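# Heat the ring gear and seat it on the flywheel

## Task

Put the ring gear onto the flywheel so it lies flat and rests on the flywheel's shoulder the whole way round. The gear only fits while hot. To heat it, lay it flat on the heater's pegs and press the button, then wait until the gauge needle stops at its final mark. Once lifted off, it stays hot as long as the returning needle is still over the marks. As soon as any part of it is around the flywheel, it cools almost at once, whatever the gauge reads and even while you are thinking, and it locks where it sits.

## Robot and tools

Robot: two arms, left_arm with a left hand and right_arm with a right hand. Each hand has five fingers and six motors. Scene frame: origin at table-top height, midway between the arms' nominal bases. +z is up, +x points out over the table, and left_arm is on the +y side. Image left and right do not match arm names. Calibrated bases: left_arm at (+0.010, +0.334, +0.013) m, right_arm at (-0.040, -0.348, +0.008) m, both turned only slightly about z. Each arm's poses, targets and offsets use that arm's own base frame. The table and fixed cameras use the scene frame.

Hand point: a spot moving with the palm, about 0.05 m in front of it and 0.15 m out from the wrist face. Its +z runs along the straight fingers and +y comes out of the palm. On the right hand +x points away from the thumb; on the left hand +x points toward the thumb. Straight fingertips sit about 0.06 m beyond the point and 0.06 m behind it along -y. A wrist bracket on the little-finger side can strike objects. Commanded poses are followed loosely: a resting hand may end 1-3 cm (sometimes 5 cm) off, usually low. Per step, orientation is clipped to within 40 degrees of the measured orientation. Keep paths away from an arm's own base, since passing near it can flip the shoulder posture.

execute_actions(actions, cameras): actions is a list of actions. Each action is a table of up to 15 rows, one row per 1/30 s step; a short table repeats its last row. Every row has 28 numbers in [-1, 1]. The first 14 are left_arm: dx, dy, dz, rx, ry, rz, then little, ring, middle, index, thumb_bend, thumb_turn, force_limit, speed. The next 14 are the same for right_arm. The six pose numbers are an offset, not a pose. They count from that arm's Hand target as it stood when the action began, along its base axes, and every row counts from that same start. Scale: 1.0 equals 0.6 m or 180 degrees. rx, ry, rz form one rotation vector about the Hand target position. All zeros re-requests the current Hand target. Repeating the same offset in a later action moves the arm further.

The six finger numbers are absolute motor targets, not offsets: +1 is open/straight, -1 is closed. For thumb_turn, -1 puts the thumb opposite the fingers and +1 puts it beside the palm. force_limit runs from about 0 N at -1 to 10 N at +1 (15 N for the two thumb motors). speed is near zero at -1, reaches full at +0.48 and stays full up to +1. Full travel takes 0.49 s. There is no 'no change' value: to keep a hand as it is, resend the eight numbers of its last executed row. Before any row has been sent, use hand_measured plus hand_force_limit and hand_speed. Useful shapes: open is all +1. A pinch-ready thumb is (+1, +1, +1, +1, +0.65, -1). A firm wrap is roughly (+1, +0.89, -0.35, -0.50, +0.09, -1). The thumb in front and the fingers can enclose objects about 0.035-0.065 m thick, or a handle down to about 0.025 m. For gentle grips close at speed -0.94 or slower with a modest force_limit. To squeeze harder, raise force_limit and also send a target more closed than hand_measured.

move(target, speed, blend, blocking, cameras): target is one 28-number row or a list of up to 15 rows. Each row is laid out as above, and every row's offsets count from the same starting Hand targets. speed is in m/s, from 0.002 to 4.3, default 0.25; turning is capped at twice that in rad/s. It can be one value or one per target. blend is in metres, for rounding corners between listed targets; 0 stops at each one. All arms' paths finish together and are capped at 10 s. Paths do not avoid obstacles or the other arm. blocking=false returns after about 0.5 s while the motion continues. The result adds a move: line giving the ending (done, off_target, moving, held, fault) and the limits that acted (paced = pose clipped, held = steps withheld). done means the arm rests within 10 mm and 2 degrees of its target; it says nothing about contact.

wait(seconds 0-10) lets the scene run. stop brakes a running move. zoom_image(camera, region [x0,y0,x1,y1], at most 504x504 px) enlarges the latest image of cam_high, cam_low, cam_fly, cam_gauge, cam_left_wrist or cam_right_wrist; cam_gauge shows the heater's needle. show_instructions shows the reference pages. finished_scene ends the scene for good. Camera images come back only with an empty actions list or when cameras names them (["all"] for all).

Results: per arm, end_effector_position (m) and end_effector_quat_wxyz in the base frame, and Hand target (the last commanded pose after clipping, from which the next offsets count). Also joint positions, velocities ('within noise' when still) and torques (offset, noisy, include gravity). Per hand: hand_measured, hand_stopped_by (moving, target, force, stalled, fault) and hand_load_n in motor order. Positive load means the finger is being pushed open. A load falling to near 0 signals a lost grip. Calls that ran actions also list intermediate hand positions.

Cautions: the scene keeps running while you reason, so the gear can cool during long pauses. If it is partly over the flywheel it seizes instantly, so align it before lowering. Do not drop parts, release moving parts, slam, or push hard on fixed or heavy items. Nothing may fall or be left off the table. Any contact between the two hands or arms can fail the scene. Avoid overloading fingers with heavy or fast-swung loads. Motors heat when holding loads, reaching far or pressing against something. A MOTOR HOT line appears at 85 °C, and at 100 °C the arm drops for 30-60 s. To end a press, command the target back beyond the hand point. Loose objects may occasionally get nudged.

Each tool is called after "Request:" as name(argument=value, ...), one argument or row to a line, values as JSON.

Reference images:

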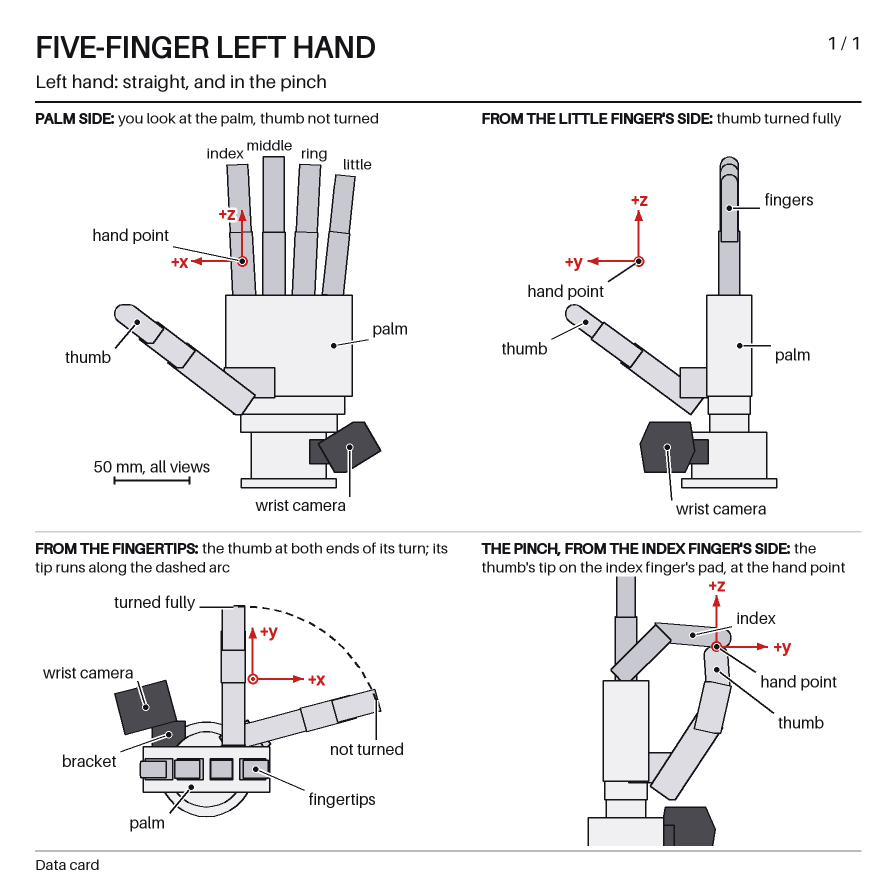

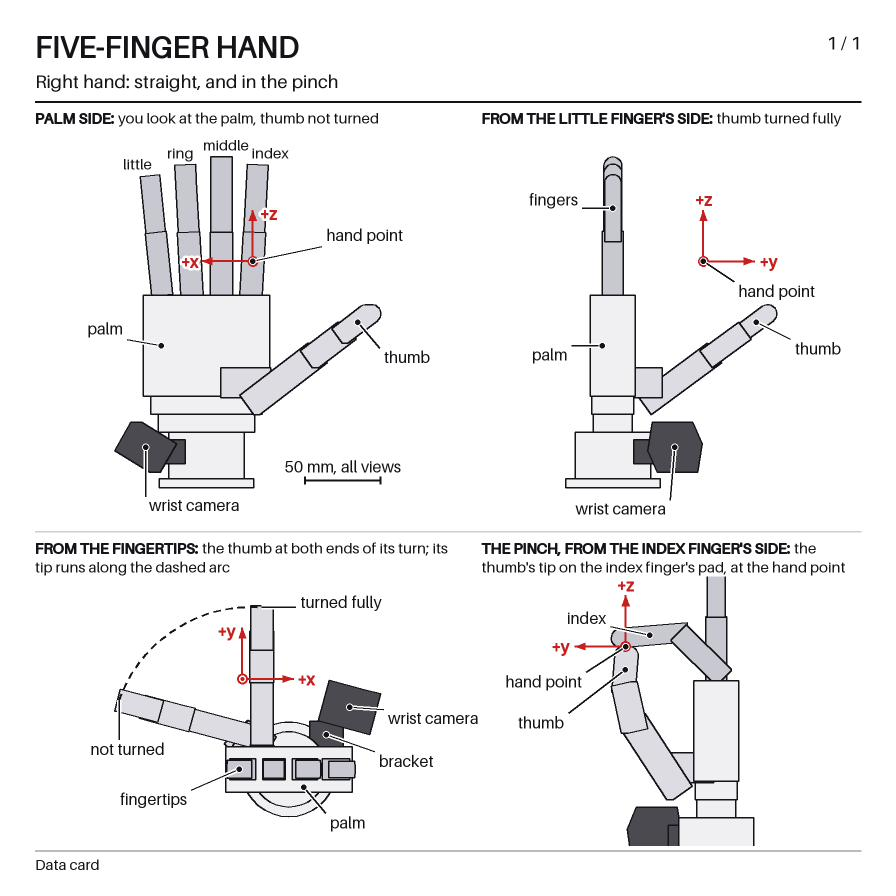

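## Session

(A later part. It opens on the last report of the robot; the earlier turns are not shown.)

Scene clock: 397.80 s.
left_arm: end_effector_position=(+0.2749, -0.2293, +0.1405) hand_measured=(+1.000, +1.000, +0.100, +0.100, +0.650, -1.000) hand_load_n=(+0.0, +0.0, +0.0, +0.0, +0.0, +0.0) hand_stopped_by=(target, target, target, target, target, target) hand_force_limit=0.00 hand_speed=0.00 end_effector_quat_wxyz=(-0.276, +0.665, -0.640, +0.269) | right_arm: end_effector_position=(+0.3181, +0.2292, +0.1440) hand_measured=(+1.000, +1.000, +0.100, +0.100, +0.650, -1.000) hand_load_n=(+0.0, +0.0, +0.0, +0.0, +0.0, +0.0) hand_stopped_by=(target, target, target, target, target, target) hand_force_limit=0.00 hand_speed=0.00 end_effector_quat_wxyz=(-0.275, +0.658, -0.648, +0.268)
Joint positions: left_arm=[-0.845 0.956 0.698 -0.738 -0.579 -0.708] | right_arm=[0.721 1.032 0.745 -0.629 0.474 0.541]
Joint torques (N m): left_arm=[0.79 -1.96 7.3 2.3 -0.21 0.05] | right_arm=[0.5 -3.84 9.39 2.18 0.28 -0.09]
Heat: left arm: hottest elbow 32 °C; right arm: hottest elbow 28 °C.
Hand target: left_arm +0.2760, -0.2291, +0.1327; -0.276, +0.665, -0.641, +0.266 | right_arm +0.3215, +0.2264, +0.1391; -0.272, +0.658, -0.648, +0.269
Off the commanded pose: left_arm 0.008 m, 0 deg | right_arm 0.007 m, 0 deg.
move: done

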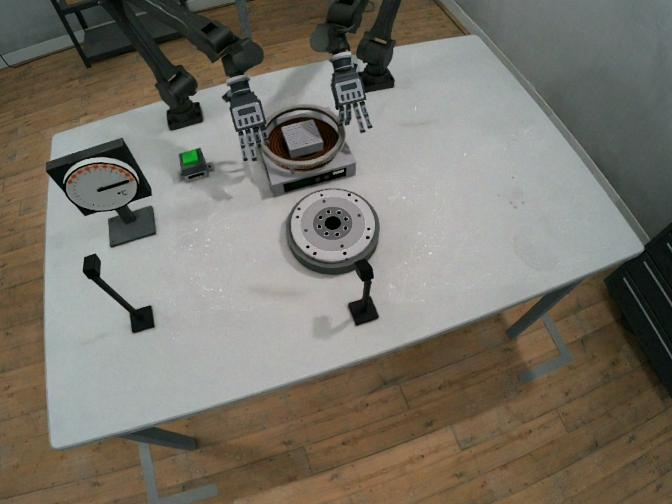

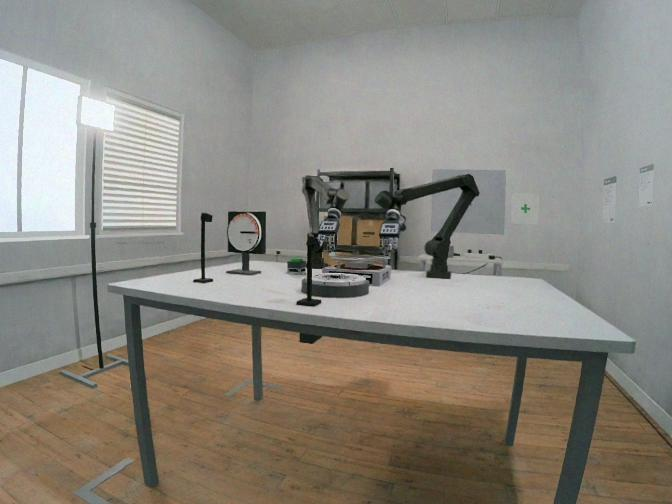

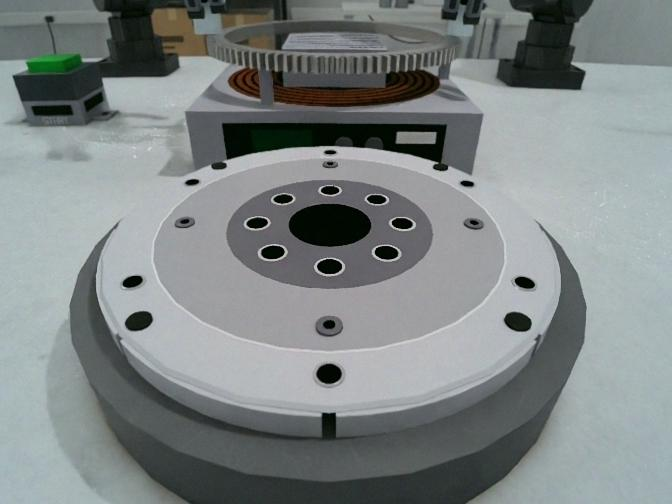

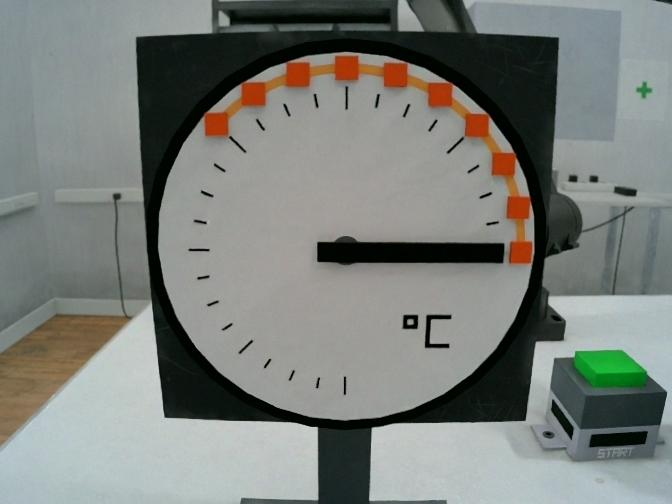

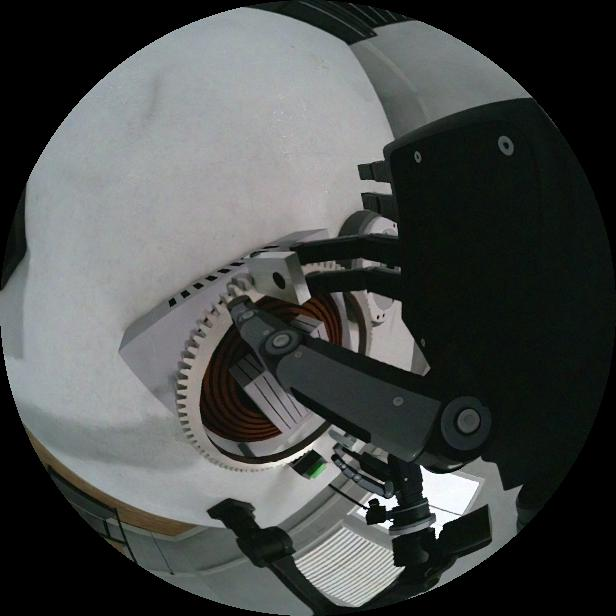

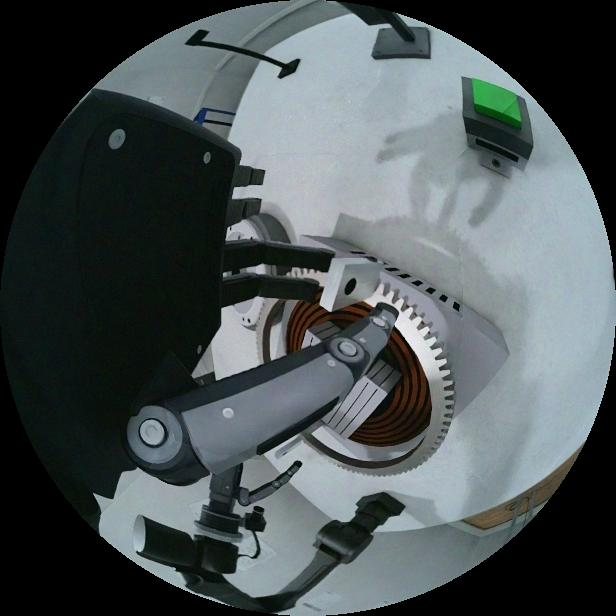

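Request:
execute_actions(
  actions=[
    [[0,0,0,0,0,0,1,1,-0.3,-0.35,0.2,-1,-0.8,-0.92,0,0,0,0,0,0,1,1,-0.3,-0.35,0.2,-1,-0.8,-0.92]],
  ],
  cameras=[],
)

Request:
wait(
  seconds=1.5,
  cameras=["all"],
)

Request:
zoom_image(
  camera="cam_left_wrist",
  region=[200, 200, 360, 360],
)

Request:
zoom_image(
  camera="cam_right_wrist",
  region=[260, 200, 420, 360],
)

Request:
zoom_image(
  camera="cam_fly",
  region=[170, 0, 500, 140],
)

Scene clock: 418.63 s.
left_arm: end_effector_position=(+0.2751, -0.2298, +0.1406) hand_measured=(+1.000, +1.000, -0.130, -0.198, +0.304, -1.000) hand_load_n=(+0.0, +0.0, +0.0, +0.5, +1.5, +0.0) hand_stopped_by=(target, target, force, force, force, target) hand_force_limit=-0.80 hand_speed=-0.92 end_effector_quat_wxyz=(-0.276, +0.665, -0.640, +0.270) | right_arm: end_effector_position=(+0.3188, +0.2292, +0.1442) hand_measured=(+1.000, +1.000, -0.138, -0.220, +0.320, -1.000) hand_load_n=(+0.0, +0.0, +0.0, +0.5, +2.0, +0.0) hand_stopped_by=(target, target, force, force, force, target) hand_force_limit=-0.80 hand_speed=-0.92 end_effector_quat_wxyz=(-0.276, +0.658, -0.648, +0.268)
Joint positions: left_arm=[-0.845 0.956 0.698 -0.736 -0.578 -0.708] | right_arm=[0.72 1.032 0.745 -0.626 0.473 0.54]
Joint torques (N m): left_arm=[0.67 -1.96 7.25 2.25 -0.24 0.06] | right_arm=[0.5 -4.07 9.32 1.99 0.31 -0.1]
Heat: left arm: hottest elbow 31 °C; right arm: hottest elbow 28 °C.
Hand target: left_arm +0.2760, -0.2292, +0.1327; -0.276, +0.665, -0.641, +0.266 | right_arm +0.3215, +0.2264, +0.1392; -0.272, +0.658, -0.648, +0.269
Off the commanded pose: left_arm 0.008 m, 1 deg | right_arm 0.006 m, 0 deg.
Step readings (end_effector_position of left_arm | right_arm):
0: (+0.2750, -0.2294, +0.1405) | (+0.3181, +0.2292, +0.1441)
1: (+0.2750, -0.2294, +0.1405) | (+0.3181, +0.2292, +0.1441)
2: (+0.2750, -0.2294, +0.1405) | (+0.3181, +0.2292, +0.1441)
4: (+0.2750, -0.2294, +0.1405) | (+0.3181, +0.2292, +0.1441)
8: (+0.2750, -0.2294, +0.1405) | (+0.3181, +0.2293, +0.1441)
15: (+0.2750, -0.2294, +0.1405) | (+0.3181, +0.2293, +0.1441)
No camera images: "cameras" was empty.

Scene clock: 420.13 s.
left_arm: end_effector_position=(+0.2751, -0.2298, +0.1406) hand_measured=(+1.000, +1.000, -0.130, -0.198, +0.304, -1.000) hand_load_n=(+0.0, +0.0, +0.0, +0.5, +1.5, +0.0) hand_stopped_by=(target, target, force, force, force, target) hand_force_limit=-0.80 hand_speed=-0.92 end_effector_quat_wxyz=(-0.276, +0.665, -0.640, +0.270) | right_arm: end_effector_position=(+0.3188, +0.2292, +0.1442) hand_measured=(+1.000, +1.000, -0.138, -0.220, +0.320, -1.000) hand_load_n=(+0.0, +0.0, +0.0, +0.5, +2.0, +0.0) hand_stopped_by=(target, target, force, force, force, target) hand_force_limit=-0.80 hand_speed=-0.92 end_effector_quat_wxyz=(-0.276, +0.658, -0.648, +0.268)
Joint positions: left_arm=[-0.845 0.956 0.698 -0.736 -0.578 -0.708] | right_arm=[0.72 1.032 0.745 -0.626 0.473 0.54]
Joint torques (N m): left_arm=[0.91 -2.08 7.23 2.26 -0.24 0.05] | right_arm=[0.56 -4.37 9.36 1.92 0.3 -0.09]
Heat: left arm: hottest elbow 31 °C; right arm: hottest elbow 28 °C.
Hand target: left_arm +0.2760, -0.2292, +0.1327; -0.276, +0.665, -0.641, +0.266 | right_arm +0.3215, +0.2264, +0.1392; -0.272, +0.658, -0.648, +0.269
Off the commanded pose: left_arm 0.008 m, 1 deg | right_arm 0.006 m, 0 deg.
wait: 1.50 s; at rest by 0.17 s

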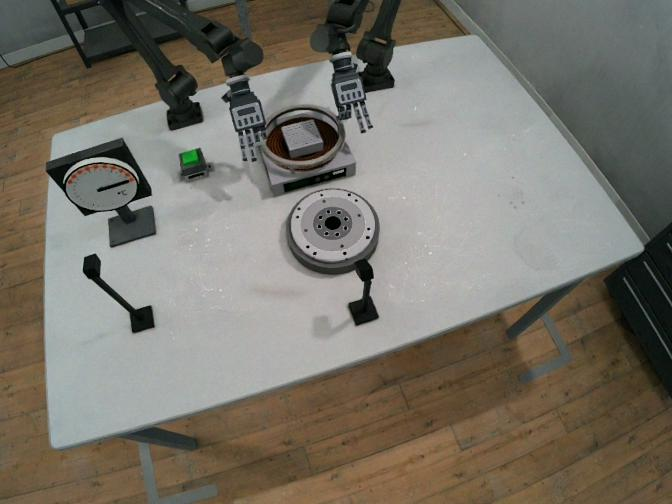

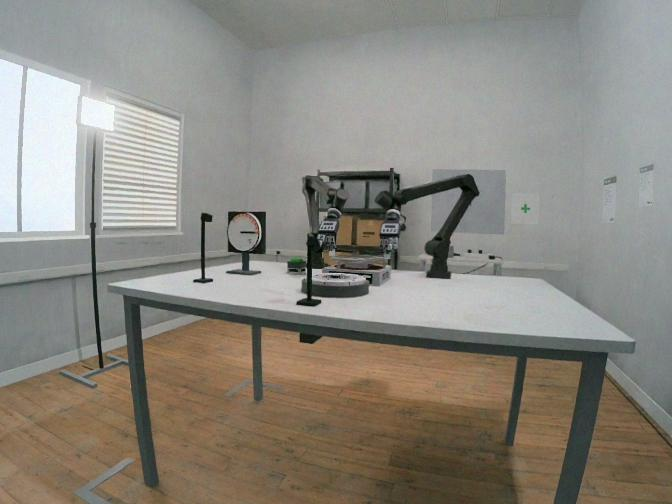

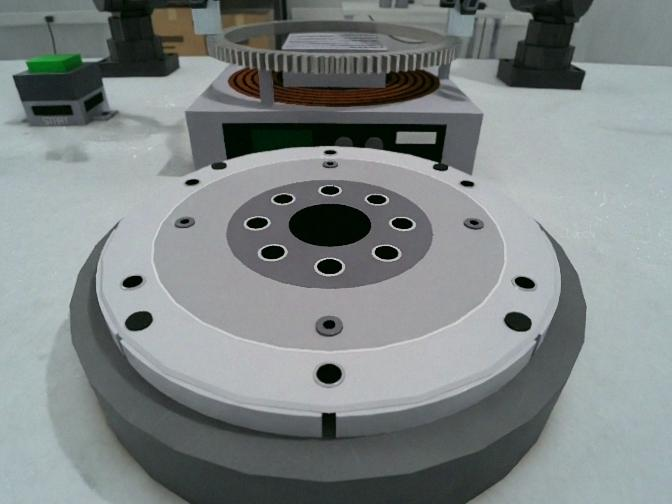

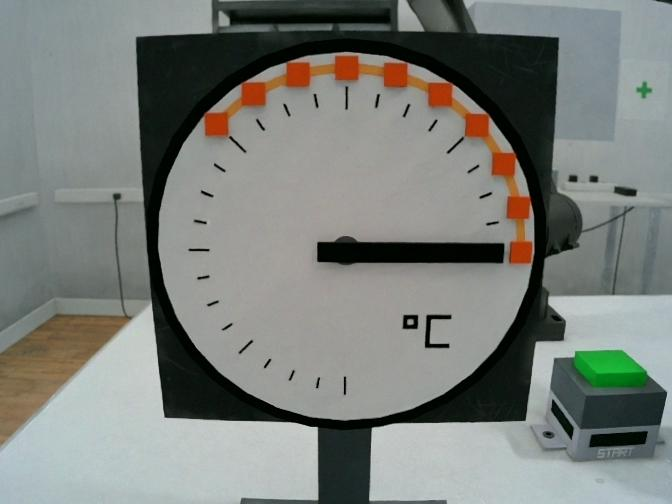

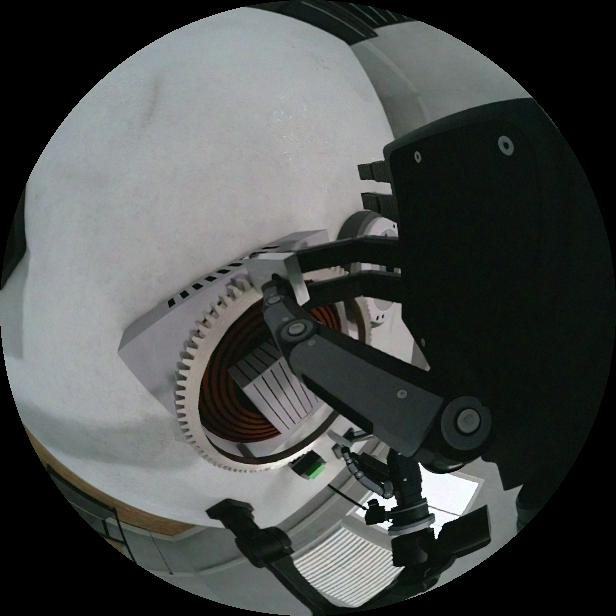

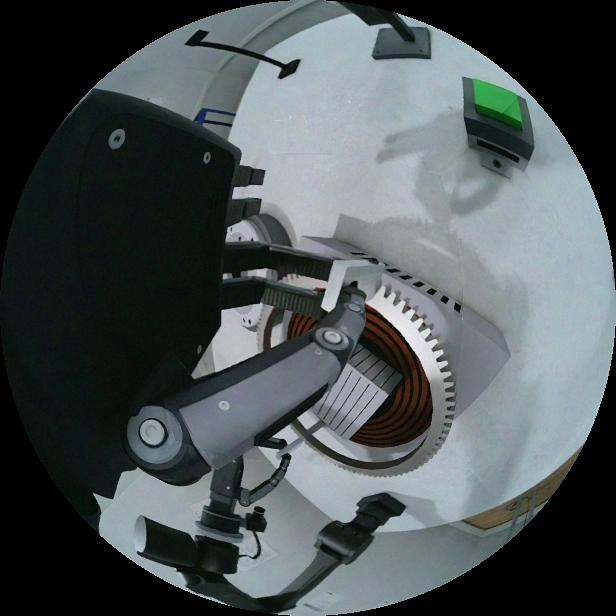

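Scaled by 3.150 from the camera's 616x616 image, which has a finer 880x880 frame.

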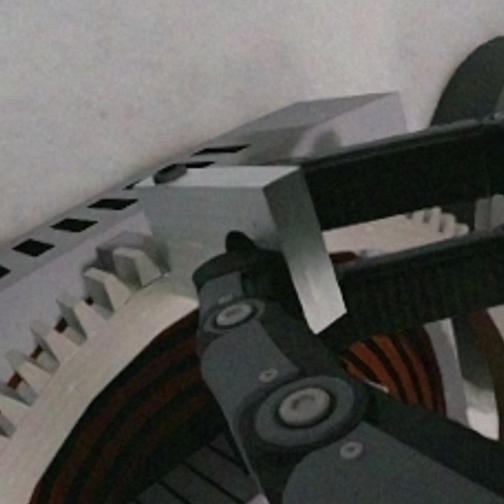

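Scaled by 3.150 from the camera's 616x616 image, which has a finer 880x880 frame.

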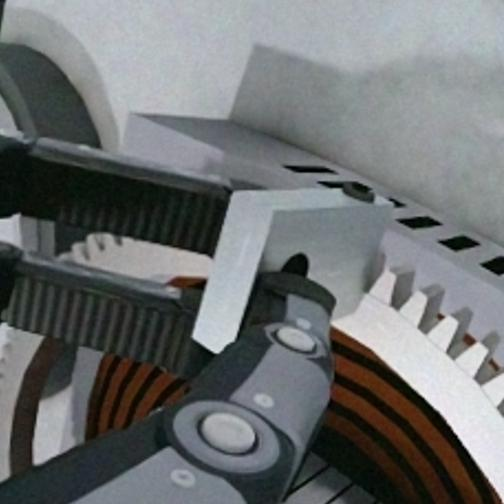

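Scaled by 1.527.

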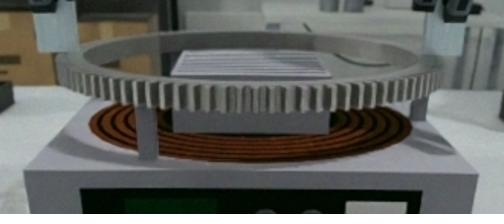

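Request:
execute_actions(
  actions=[
    [[0,0,0,0,0,0,1,1,-0.45,-0.5,0.0,-1,0.05,-0.92,0,0,0,0,0,0,1,1,-0.45,-0.5,0.0,-1,0.05,-0.92]],
  ],
  cameras=[],
)

Request:
wait(
  seconds=2,
  cameras=["cam_left_wrist","cam_right_wrist","cam_fly","cam_gauge"],
)

Request:
zoom_image(
  camera="cam_left_wrist",
  region=[200, 200, 360, 360],
)

Request:
zoom_image(
  camera="cam_right_wrist",
  region=[260, 200, 420, 360],
)

Scene clock: 455.43 s.
left_arm: end_effector_position=(+0.2752, -0.2298, +0.1404) hand_measured=(+1.000, +1.000, -0.150, -0.212, +0.294, -1.000) hand_load_n=(+0.0, +0.0, +7.0, +5.5, +7.5, +0.0) hand_stopped_by=(target, target, force, force, force, target) hand_force_limit=0.05 hand_speed=-0.92 end_effector_quat_wxyz=(-0.276, +0.665, -0.640, +0.270) | right_arm: end_effector_position=(+0.3191, +0.2292, +0.1439) hand_measured=(+1.000, +1.000, -0.164, -0.232, +0.308, -1.000) hand_load_n=(+0.0, +0.0, +7.5, +5.0, +7.5, +0.0) hand_stopped_by=(target, target, force, force, force, target) hand_force_limit=0.05 hand_speed=-0.92 end_effector_quat_wxyz=(-0.276, +0.658, -0.647, +0.268)
Joint positions: left_arm=[-0.845 0.957 0.698 -0.736 -0.578 -0.708] | right_arm=[0.72 1.033 0.745 -0.625 0.473 0.539]
Joint torques (N m): left_arm=[0.85 -2.08 7.27 2.25 -0.22 0.04] | right_arm=[0.79 -3.6 9.37 2.03 0.32 -0.1]
Heat: left arm: hottest elbow 31 °C; right arm: hottest elbow 28 °C.
Hand target: left_arm +0.2760, -0.2292, +0.1328; -0.276, +0.665, -0.641, +0.266 | right_arm +0.3216, +0.2264, +0.1391; -0.272, +0.658, -0.648, +0.269
Off the commanded pose: left_arm 0.008 m, 1 deg | right_arm 0.006 m, 0 deg.
Step readings (end_effector_position of left_arm | right_arm):
0: (+0.2751, -0.2298, +0.1406) | (+0.3188, +0.2292, +0.1442)
1: (+0.2751, -0.2298, +0.1406) | (+0.3188, +0.2292, +0.1442)
2: (+0.2751, -0.2298, +0.1406) | (+0.3188, +0.2292, +0.1442)
4: (+0.2751, -0.2298, +0.1404) | (+0.3189, +0.2293, +0.1441)
8: (+0.2752, -0.2298, +0.1404) | (+0.3191, +0.2292, +0.1440)
15: (+0.2752, -0.2298, +0.1404) | (+0.3191, +0.2292, +0.1439)
No camera images: "cameras" was empty.

Scene clock: 457.43 s.
left_arm: end_effector_position=(+0.2752, -0.2298, +0.1404) hand_measured=(+1.000, +1.000, -0.150, -0.212, +0.294, -1.000) hand_load_n=(+0.0, +0.0, +7.5, +5.0, +7.5, +0.0) hand_stopped_by=(target, target, force, force, force, target) hand_force_limit=0.05 hand_speed=-0.92 end_effector_quat_wxyz=(-0.276, +0.665, -0.640, +0.270) | right_arm: end_effector_position=(+0.3191, +0.2292, +0.1439) hand_measured=(+1.000, +1.000, -0.164, -0.232, +0.308, -1.000) hand_load_n=(+0.0, +0.0, +7.5, +5.0, +7.5, +0.0) hand_stopped_by=(target, target, force, force, force, target) hand_force_limit=0.05 hand_speed=-0.92 end_effector_quat_wxyz=(-0.276, +0.658, -0.647, +0.268)
Joint positions: left_arm=[-0.845 0.957 0.698 -0.736 -0.578 -0.708] | right_arm=[0.72 1.033 0.745 -0.625 0.473 0.539]
Joint torques (N m): left_arm=[0.91 -2.14 7.28 2.26 -0.22 0.05] | right_arm=[1.03 -3.9 9.4 1.87 0.3 -0.09]
Heat: left arm: hottest elbow 31 °C; right arm: hottest elbow 28 °C.
Hand target: left_arm +0.2760, -0.2292, +0.1328; -0.276, +0.665, -0.641, +0.266 | right_arm +0.3216, +0.2264, +0.1391; -0.272, +0.658, -0.648, +0.269
Off the commanded pose: left_arm 0.008 m, 1 deg | right_arm 0.006 m, 0 deg.
wait: 2.00 s; at rest by 0.17 s
Images, in order (width x height): cam_fly 672x504, cam_gauge 672x504, cam_left_wrist 616x616, cam_right_wrist 616x616.

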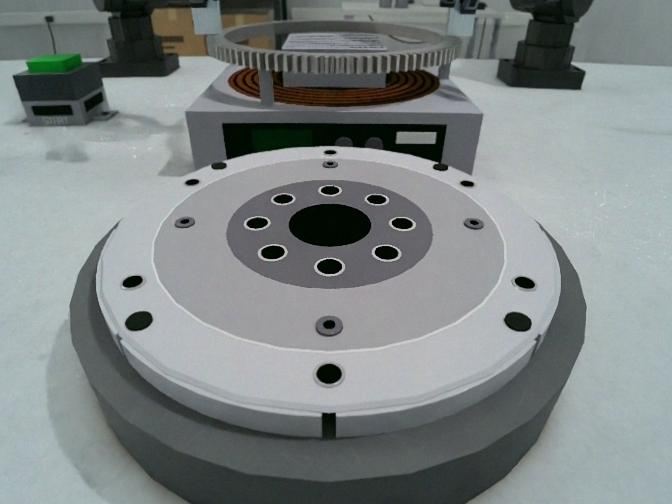

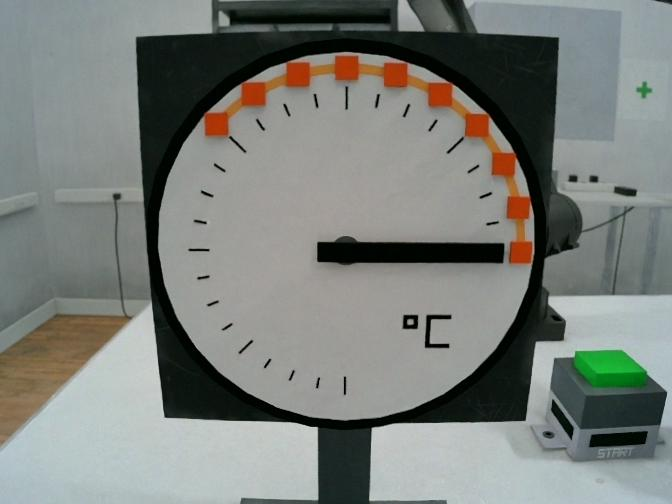

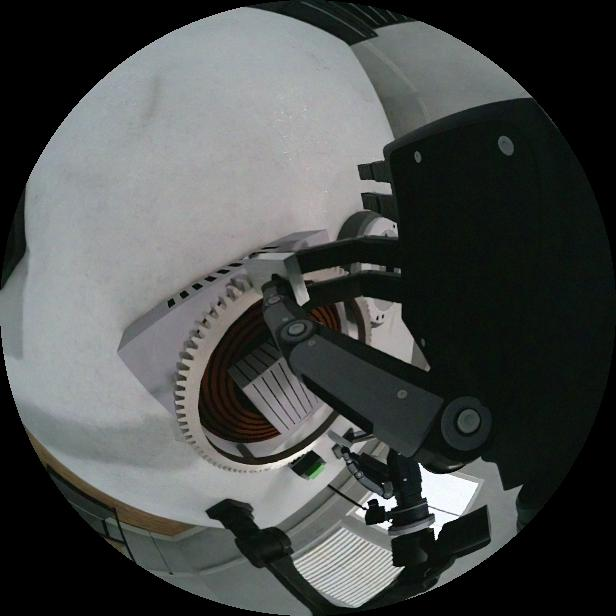

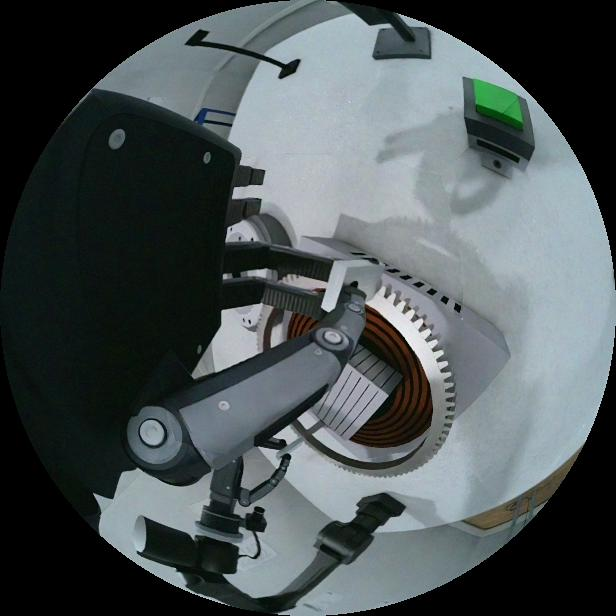

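Scaled by 3.150 from the camera's 616x616 image, which has a finer 880x880 frame.

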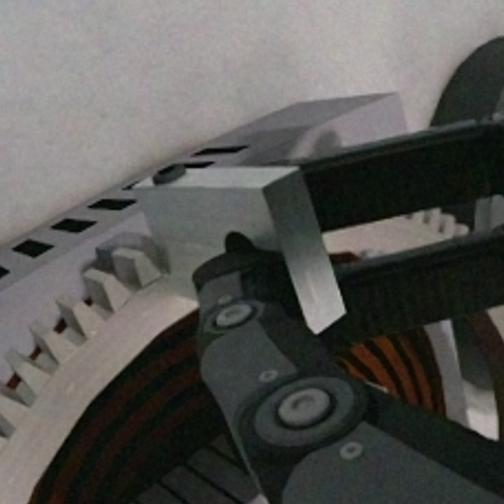

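Scaled by 3.150 from the camera's 616x616 image, which has a finer 880x880 frame.

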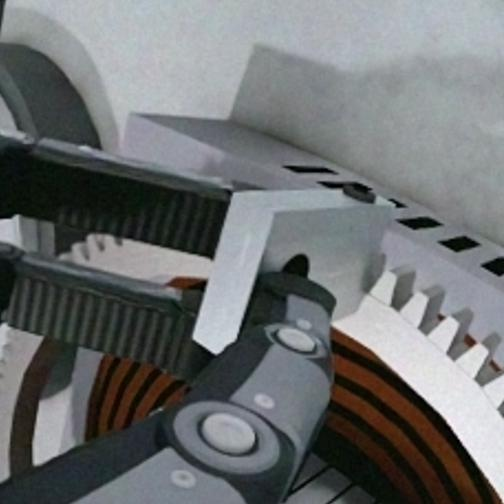

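Request:
move(
  target=[
    [0,0,0.1,0,0,0,1,1,-0.45,-0.5,0.0,-1,0.05,-0.92,0,0,0.1,0,0,0,1,1,-0.45,-0.5,0.0,-1,0.05,-0.92],
    [0.4663,0.0168,0.1,0,0,0,1,1,-0.45,-0.5,0.0,-1,0.05,-0.92,0.4667,0.0065,0.1,0,0,0,1,1,-0.45,-0.5,0.0,-1,0.05,-0.92],
    [0.4663,0.0168,0.025,0,0,0,1,1,-0.45,-0.5,0.0,-1,0.05,-0.92,0.4667,0.0065,0.025,0,0,0,1,1,-0.45,-0.5,0.0,-1,0.05,-0.92],
  ],
  blend=[0.02,0.03,0],
  speed=0.18,
  cameras=["cam_fly","cam_high","cam_gauge","cam_left_wrist","cam_right_wrist"],
)

Scene clock: 475.33 s.
left_arm: end_effector_position=(+0.5465, -0.2188, +0.1507) hand_measured=(+1.000, +1.000, -0.152, -0.212, +0.292, -1.000) hand_load_n=(+0.0, +0.0, +0.0, +0.5, +0.0, +0.0) hand_stopped_by=(target, target, force, force, force, target) hand_force_limit=0.05 hand_speed=-0.92 end_effector_quat_wxyz=(-0.273, +0.667, -0.642, +0.263) | right_arm: end_effector_position=(+0.5855, +0.2294, +0.1395) hand_measured=(+1.000, +1.000, -0.166, -0.234, +0.306, -1.000) hand_load_n=(+0.0, +0.0, +0.0, +0.0, +0.0, +0.0) hand_stopped_by=(target, target, force, force, force, target) hand_force_limit=0.05 hand_speed=-0.92 end_effector_quat_wxyz=(-0.256, +0.665, -0.652, +0.260)
Joint positions: left_arm=[-0.4 1.546 1.215 -0.512 -0.303 -0.322] | right_arm=[0.382 1.668 1.344 -0.537 0.255 0.267]
Joint torques (N m): left_arm=[1.08 -9.52 9.02 2.65 -0.01 0.11] | right_arm=[0.67 -13.98 12.89 2.32 0.09 -0.09]
Heat: left arm: hottest elbow 31 °C; right arm: hottest elbow 28 °C.
Hand target: left_arm +0.5558, -0.2190, +0.1477; -0.276, +0.665, -0.641, +0.266 | right_arm +0.6015, +0.2302, +0.1541; -0.272, +0.658, -0.648, +0.269
Off the commanded pose: left_arm 0.010 m, 1 deg | right_arm 0.022 m, 2 deg.
move: off_target (right_arm); blend cut to 0.0225 m at target 2
Images, in order (width x height): cam_high 672x504, cam_fly 672x504, cam_gauge 672x504, cam_left_wrist 616x616, cam_right_wrist 616x616.

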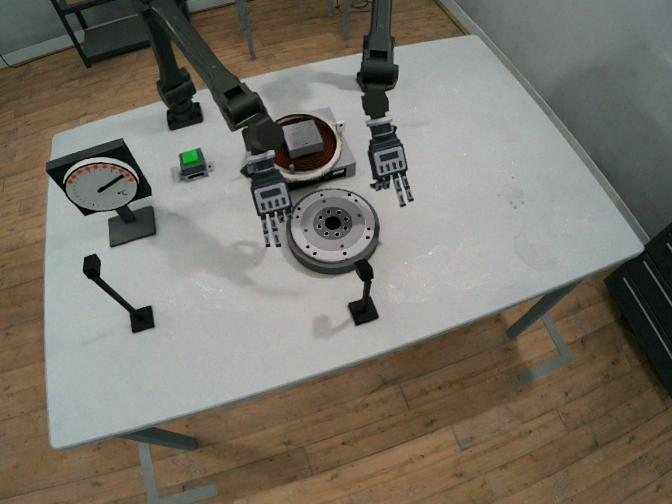

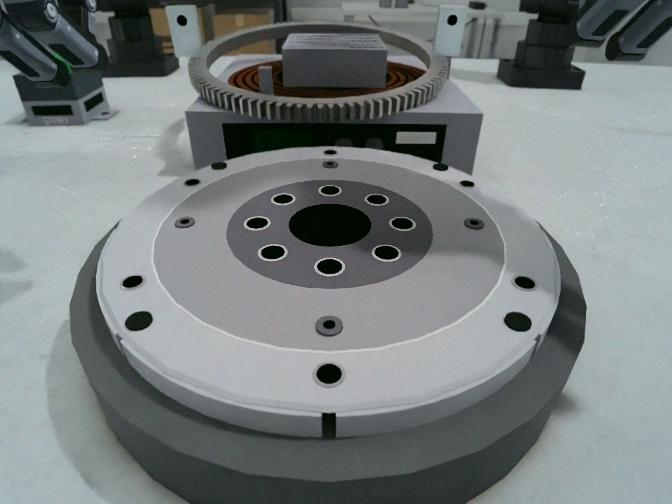

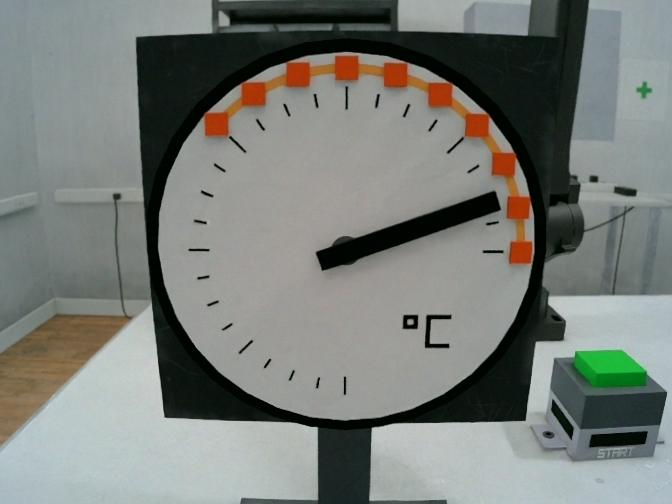

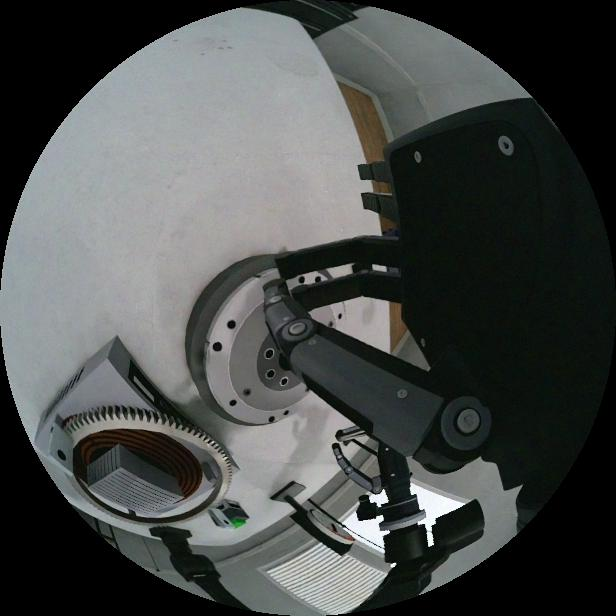

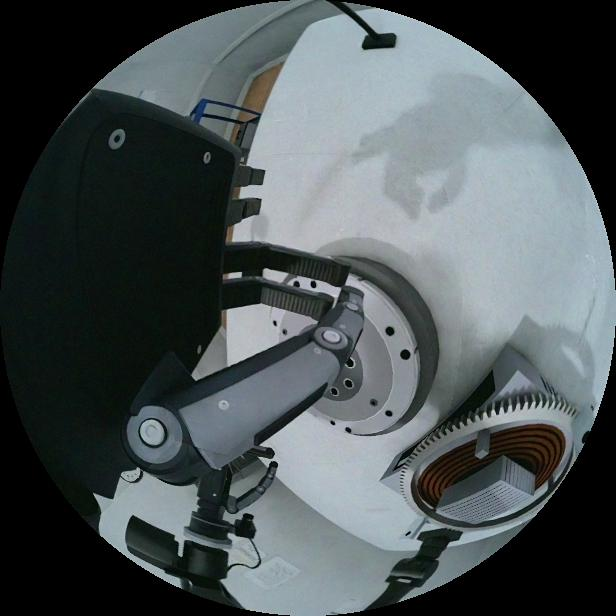

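Request:
zoom_image(
  camera="cam_fly",
  region=[150, 0, 510, 180],
)

Request:
zoom_image(
  camera="cam_left_wrist",
  region=[20, 330, 270, 580],
)

Request:
zoom_image(
  camera="cam_right_wrist",
  region=[370, 330, 616, 570],
)

Request:
zoom_image(
  camera="cam_high",
  region=[230, 90, 400, 290],
)

Scaled by 1.400.

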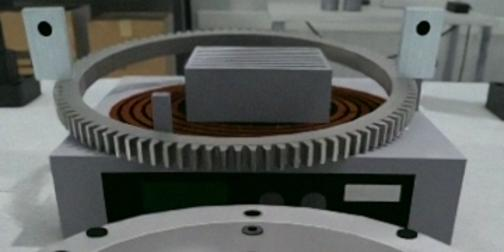

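Scaled by 2.016 from the camera's 616x616 image, which has a finer 880x880 frame.

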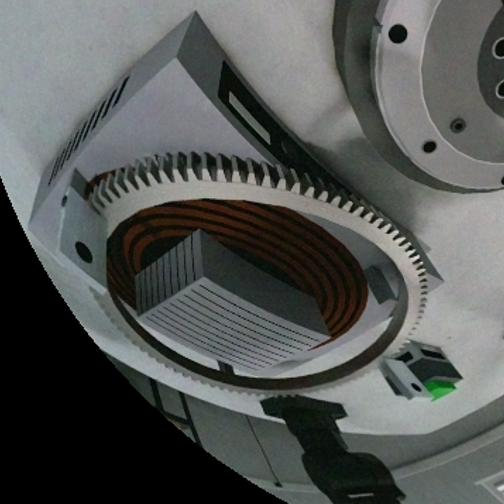

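Scaled by 2.049 from the camera's 616x616 image, which has a finer 880x880 frame.

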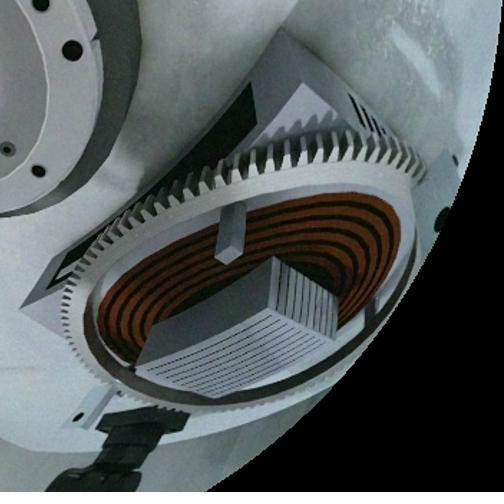

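Scaled by 2.520.

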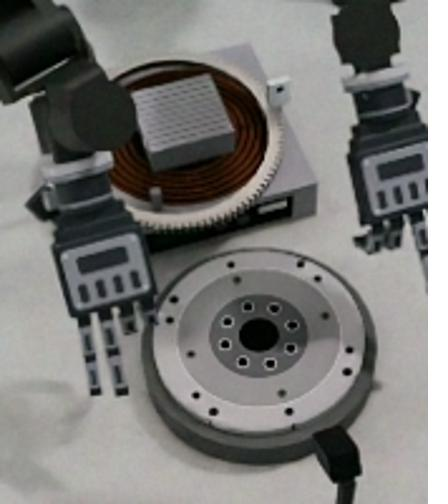

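Request:
move(
  target=[
    [-0.05,0,0.11,0,0,0,1,1,0.1,0.1,0.65,-1,-0.3,-0.3,-0.05,0,0.11,0,0,0,1,1,0.1,0.1,0.65,-1,-0.3,-0.3],
    [-0.4037,-0.0153,0.0755,0,0,0,1,1,0.1,0.1,0.65,-1,-0.3,-0.3,-0.4077,-0.0008,0.0732,0,0,0,1,1,0.1,0.1,0.65,-1,-0.3,-0.3],
  ],
  blend=[0.03,0],
  speed=0.25,
  cameras=["all"],
)

Request:
zoom_image(
  camera="cam_left_wrist",
  region=[180, 200, 360, 380],
)

Request:
zoom_image(
  camera="cam_right_wrist",
  region=[260, 200, 440, 380],
)

Request:
zoom_image(
  camera="cam_fly",
  region=[150, 0, 510, 180],
)

Scene clock: 525.93 s.
left_arm: end_effector_position=(+0.3206, -0.2301, +0.1988) hand_measured=(+1.000, +1.000, +0.100, +0.100, +0.650, -1.000) hand_load_n=(+0.0, +0.0, +0.0, +0.0, +0.0, +0.0) hand_stopped_by=(target, target, target, target, target, target) hand_force_limit=-0.30 hand_speed=-0.30 end_effector_quat_wxyz=(-0.278, +0.664, -0.638, +0.273) | right_arm: end_effector_position=(+0.3624, +0.2282, +0.1986) hand_measured=(+1.000, +1.000, +0.100, +0.100, +0.650, -1.000) hand_load_n=(+0.0, +0.0, +0.0, +0.0, +0.0, +0.0) hand_stopped_by=(target, target, target, target, target, target) hand_force_limit=-0.30 hand_speed=-0.30 end_effector_quat_wxyz=(-0.272, +0.657, -0.649, +0.270)
Joint positions: left_arm=[-0.735 1.008 0.875 -0.8 -0.519 -0.6] | right_arm=[0.634 1.094 0.93 -0.724 0.426 0.468]
Joint torques (N m): left_arm=[-0.09 -4.48 7.42 1.2 -0.38 -0.08] | right_arm=[2.9 -6.42 9.7 1.24 0.61 0.02]
Heat: left arm: hottest elbow 34 °C; right arm: hottest elbow 29 °C.
Hand target: left_arm +0.3136, -0.2283, +0.1931; -0.276, +0.665, -0.641, +0.266 | right_arm +0.3570, +0.2298, +0.1980; -0.272, +0.658, -0.648, +0.269
Off the commanded pose: left_arm 0.009 m, 1 deg | right_arm 0.006 m, 0 deg.
move: done

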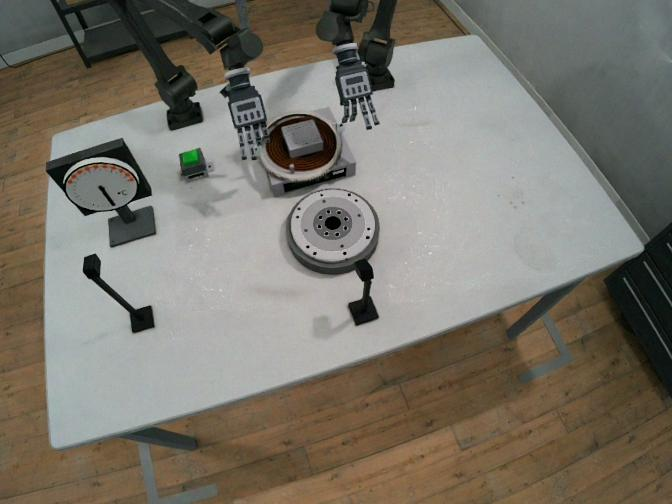

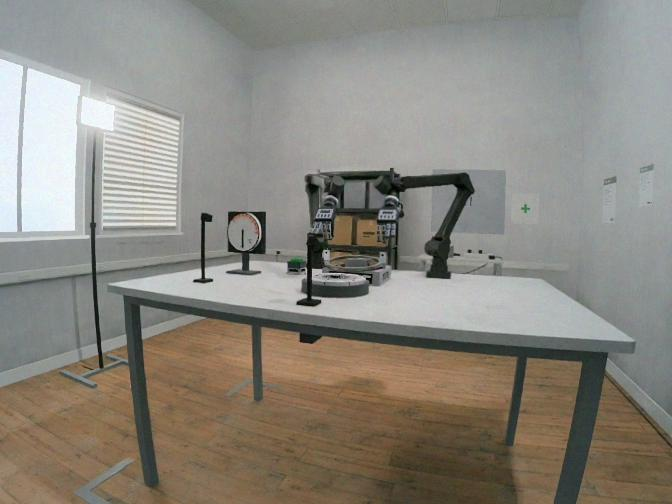

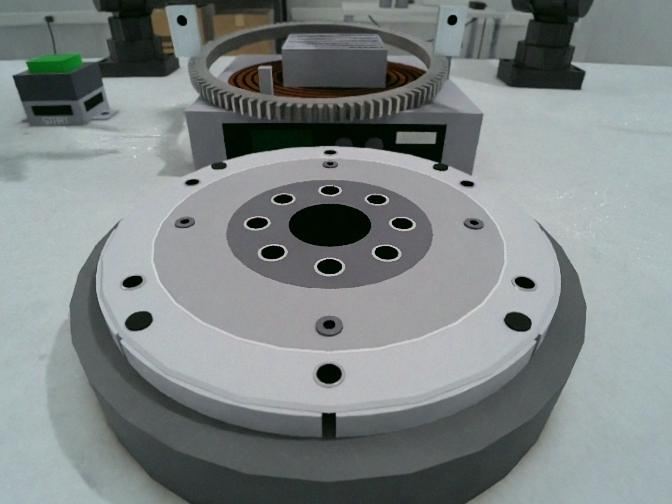

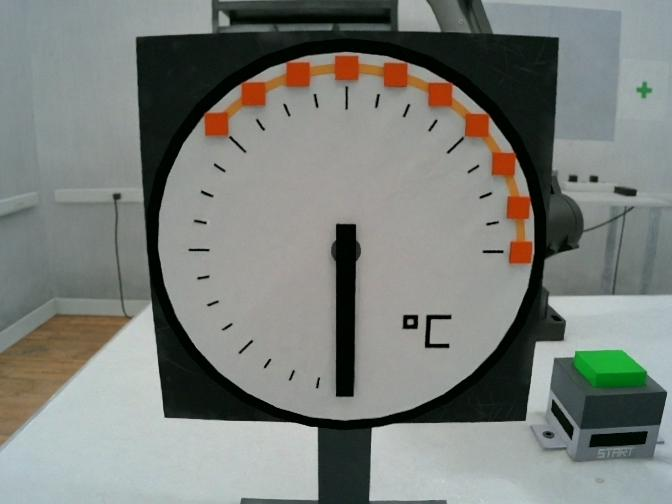

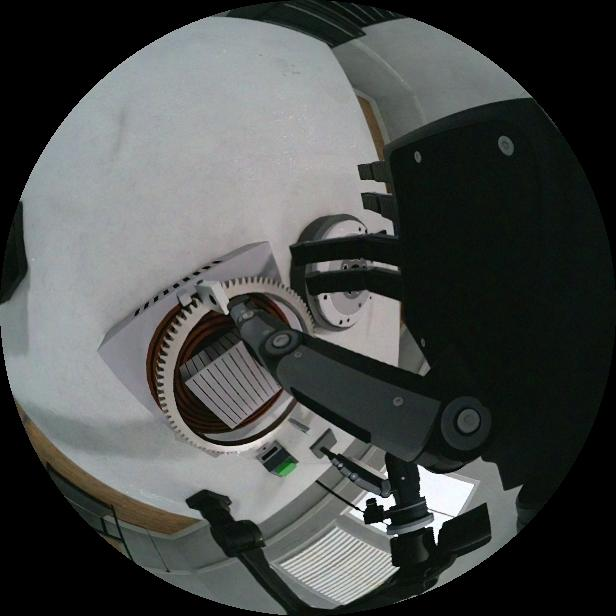

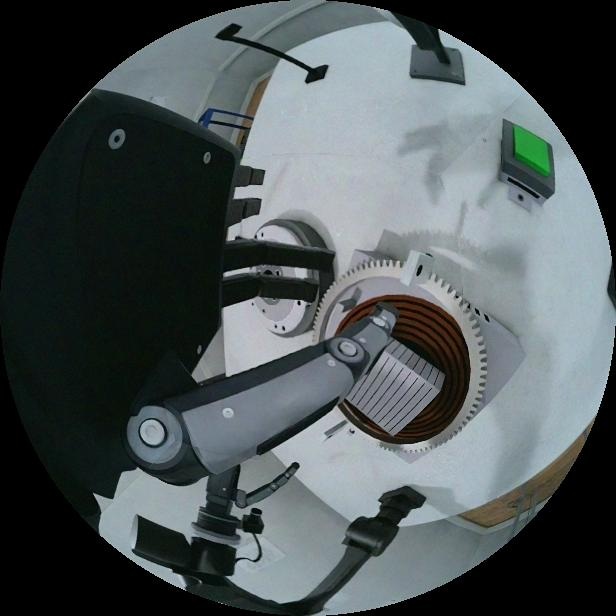

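Scaled by 2.800 from the camera's 616x616 image, which has a finer 880x880 frame.

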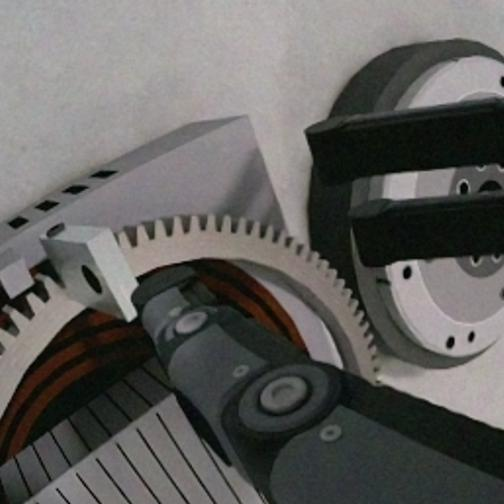

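Scaled by 2.800 from the camera's 616x616 image, which has a finer 880x880 frame.

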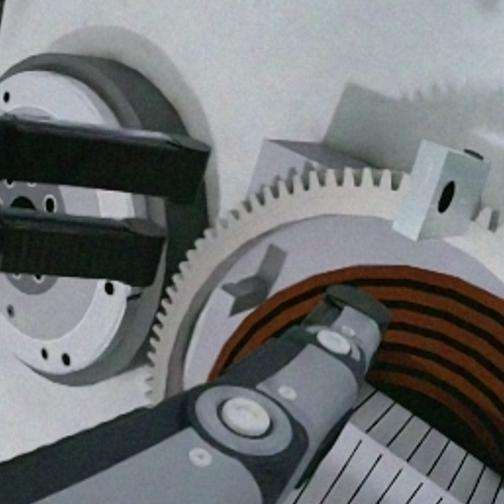

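Scaled by 1.400.

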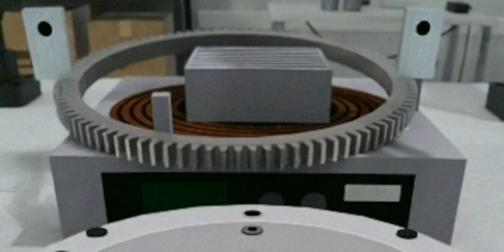

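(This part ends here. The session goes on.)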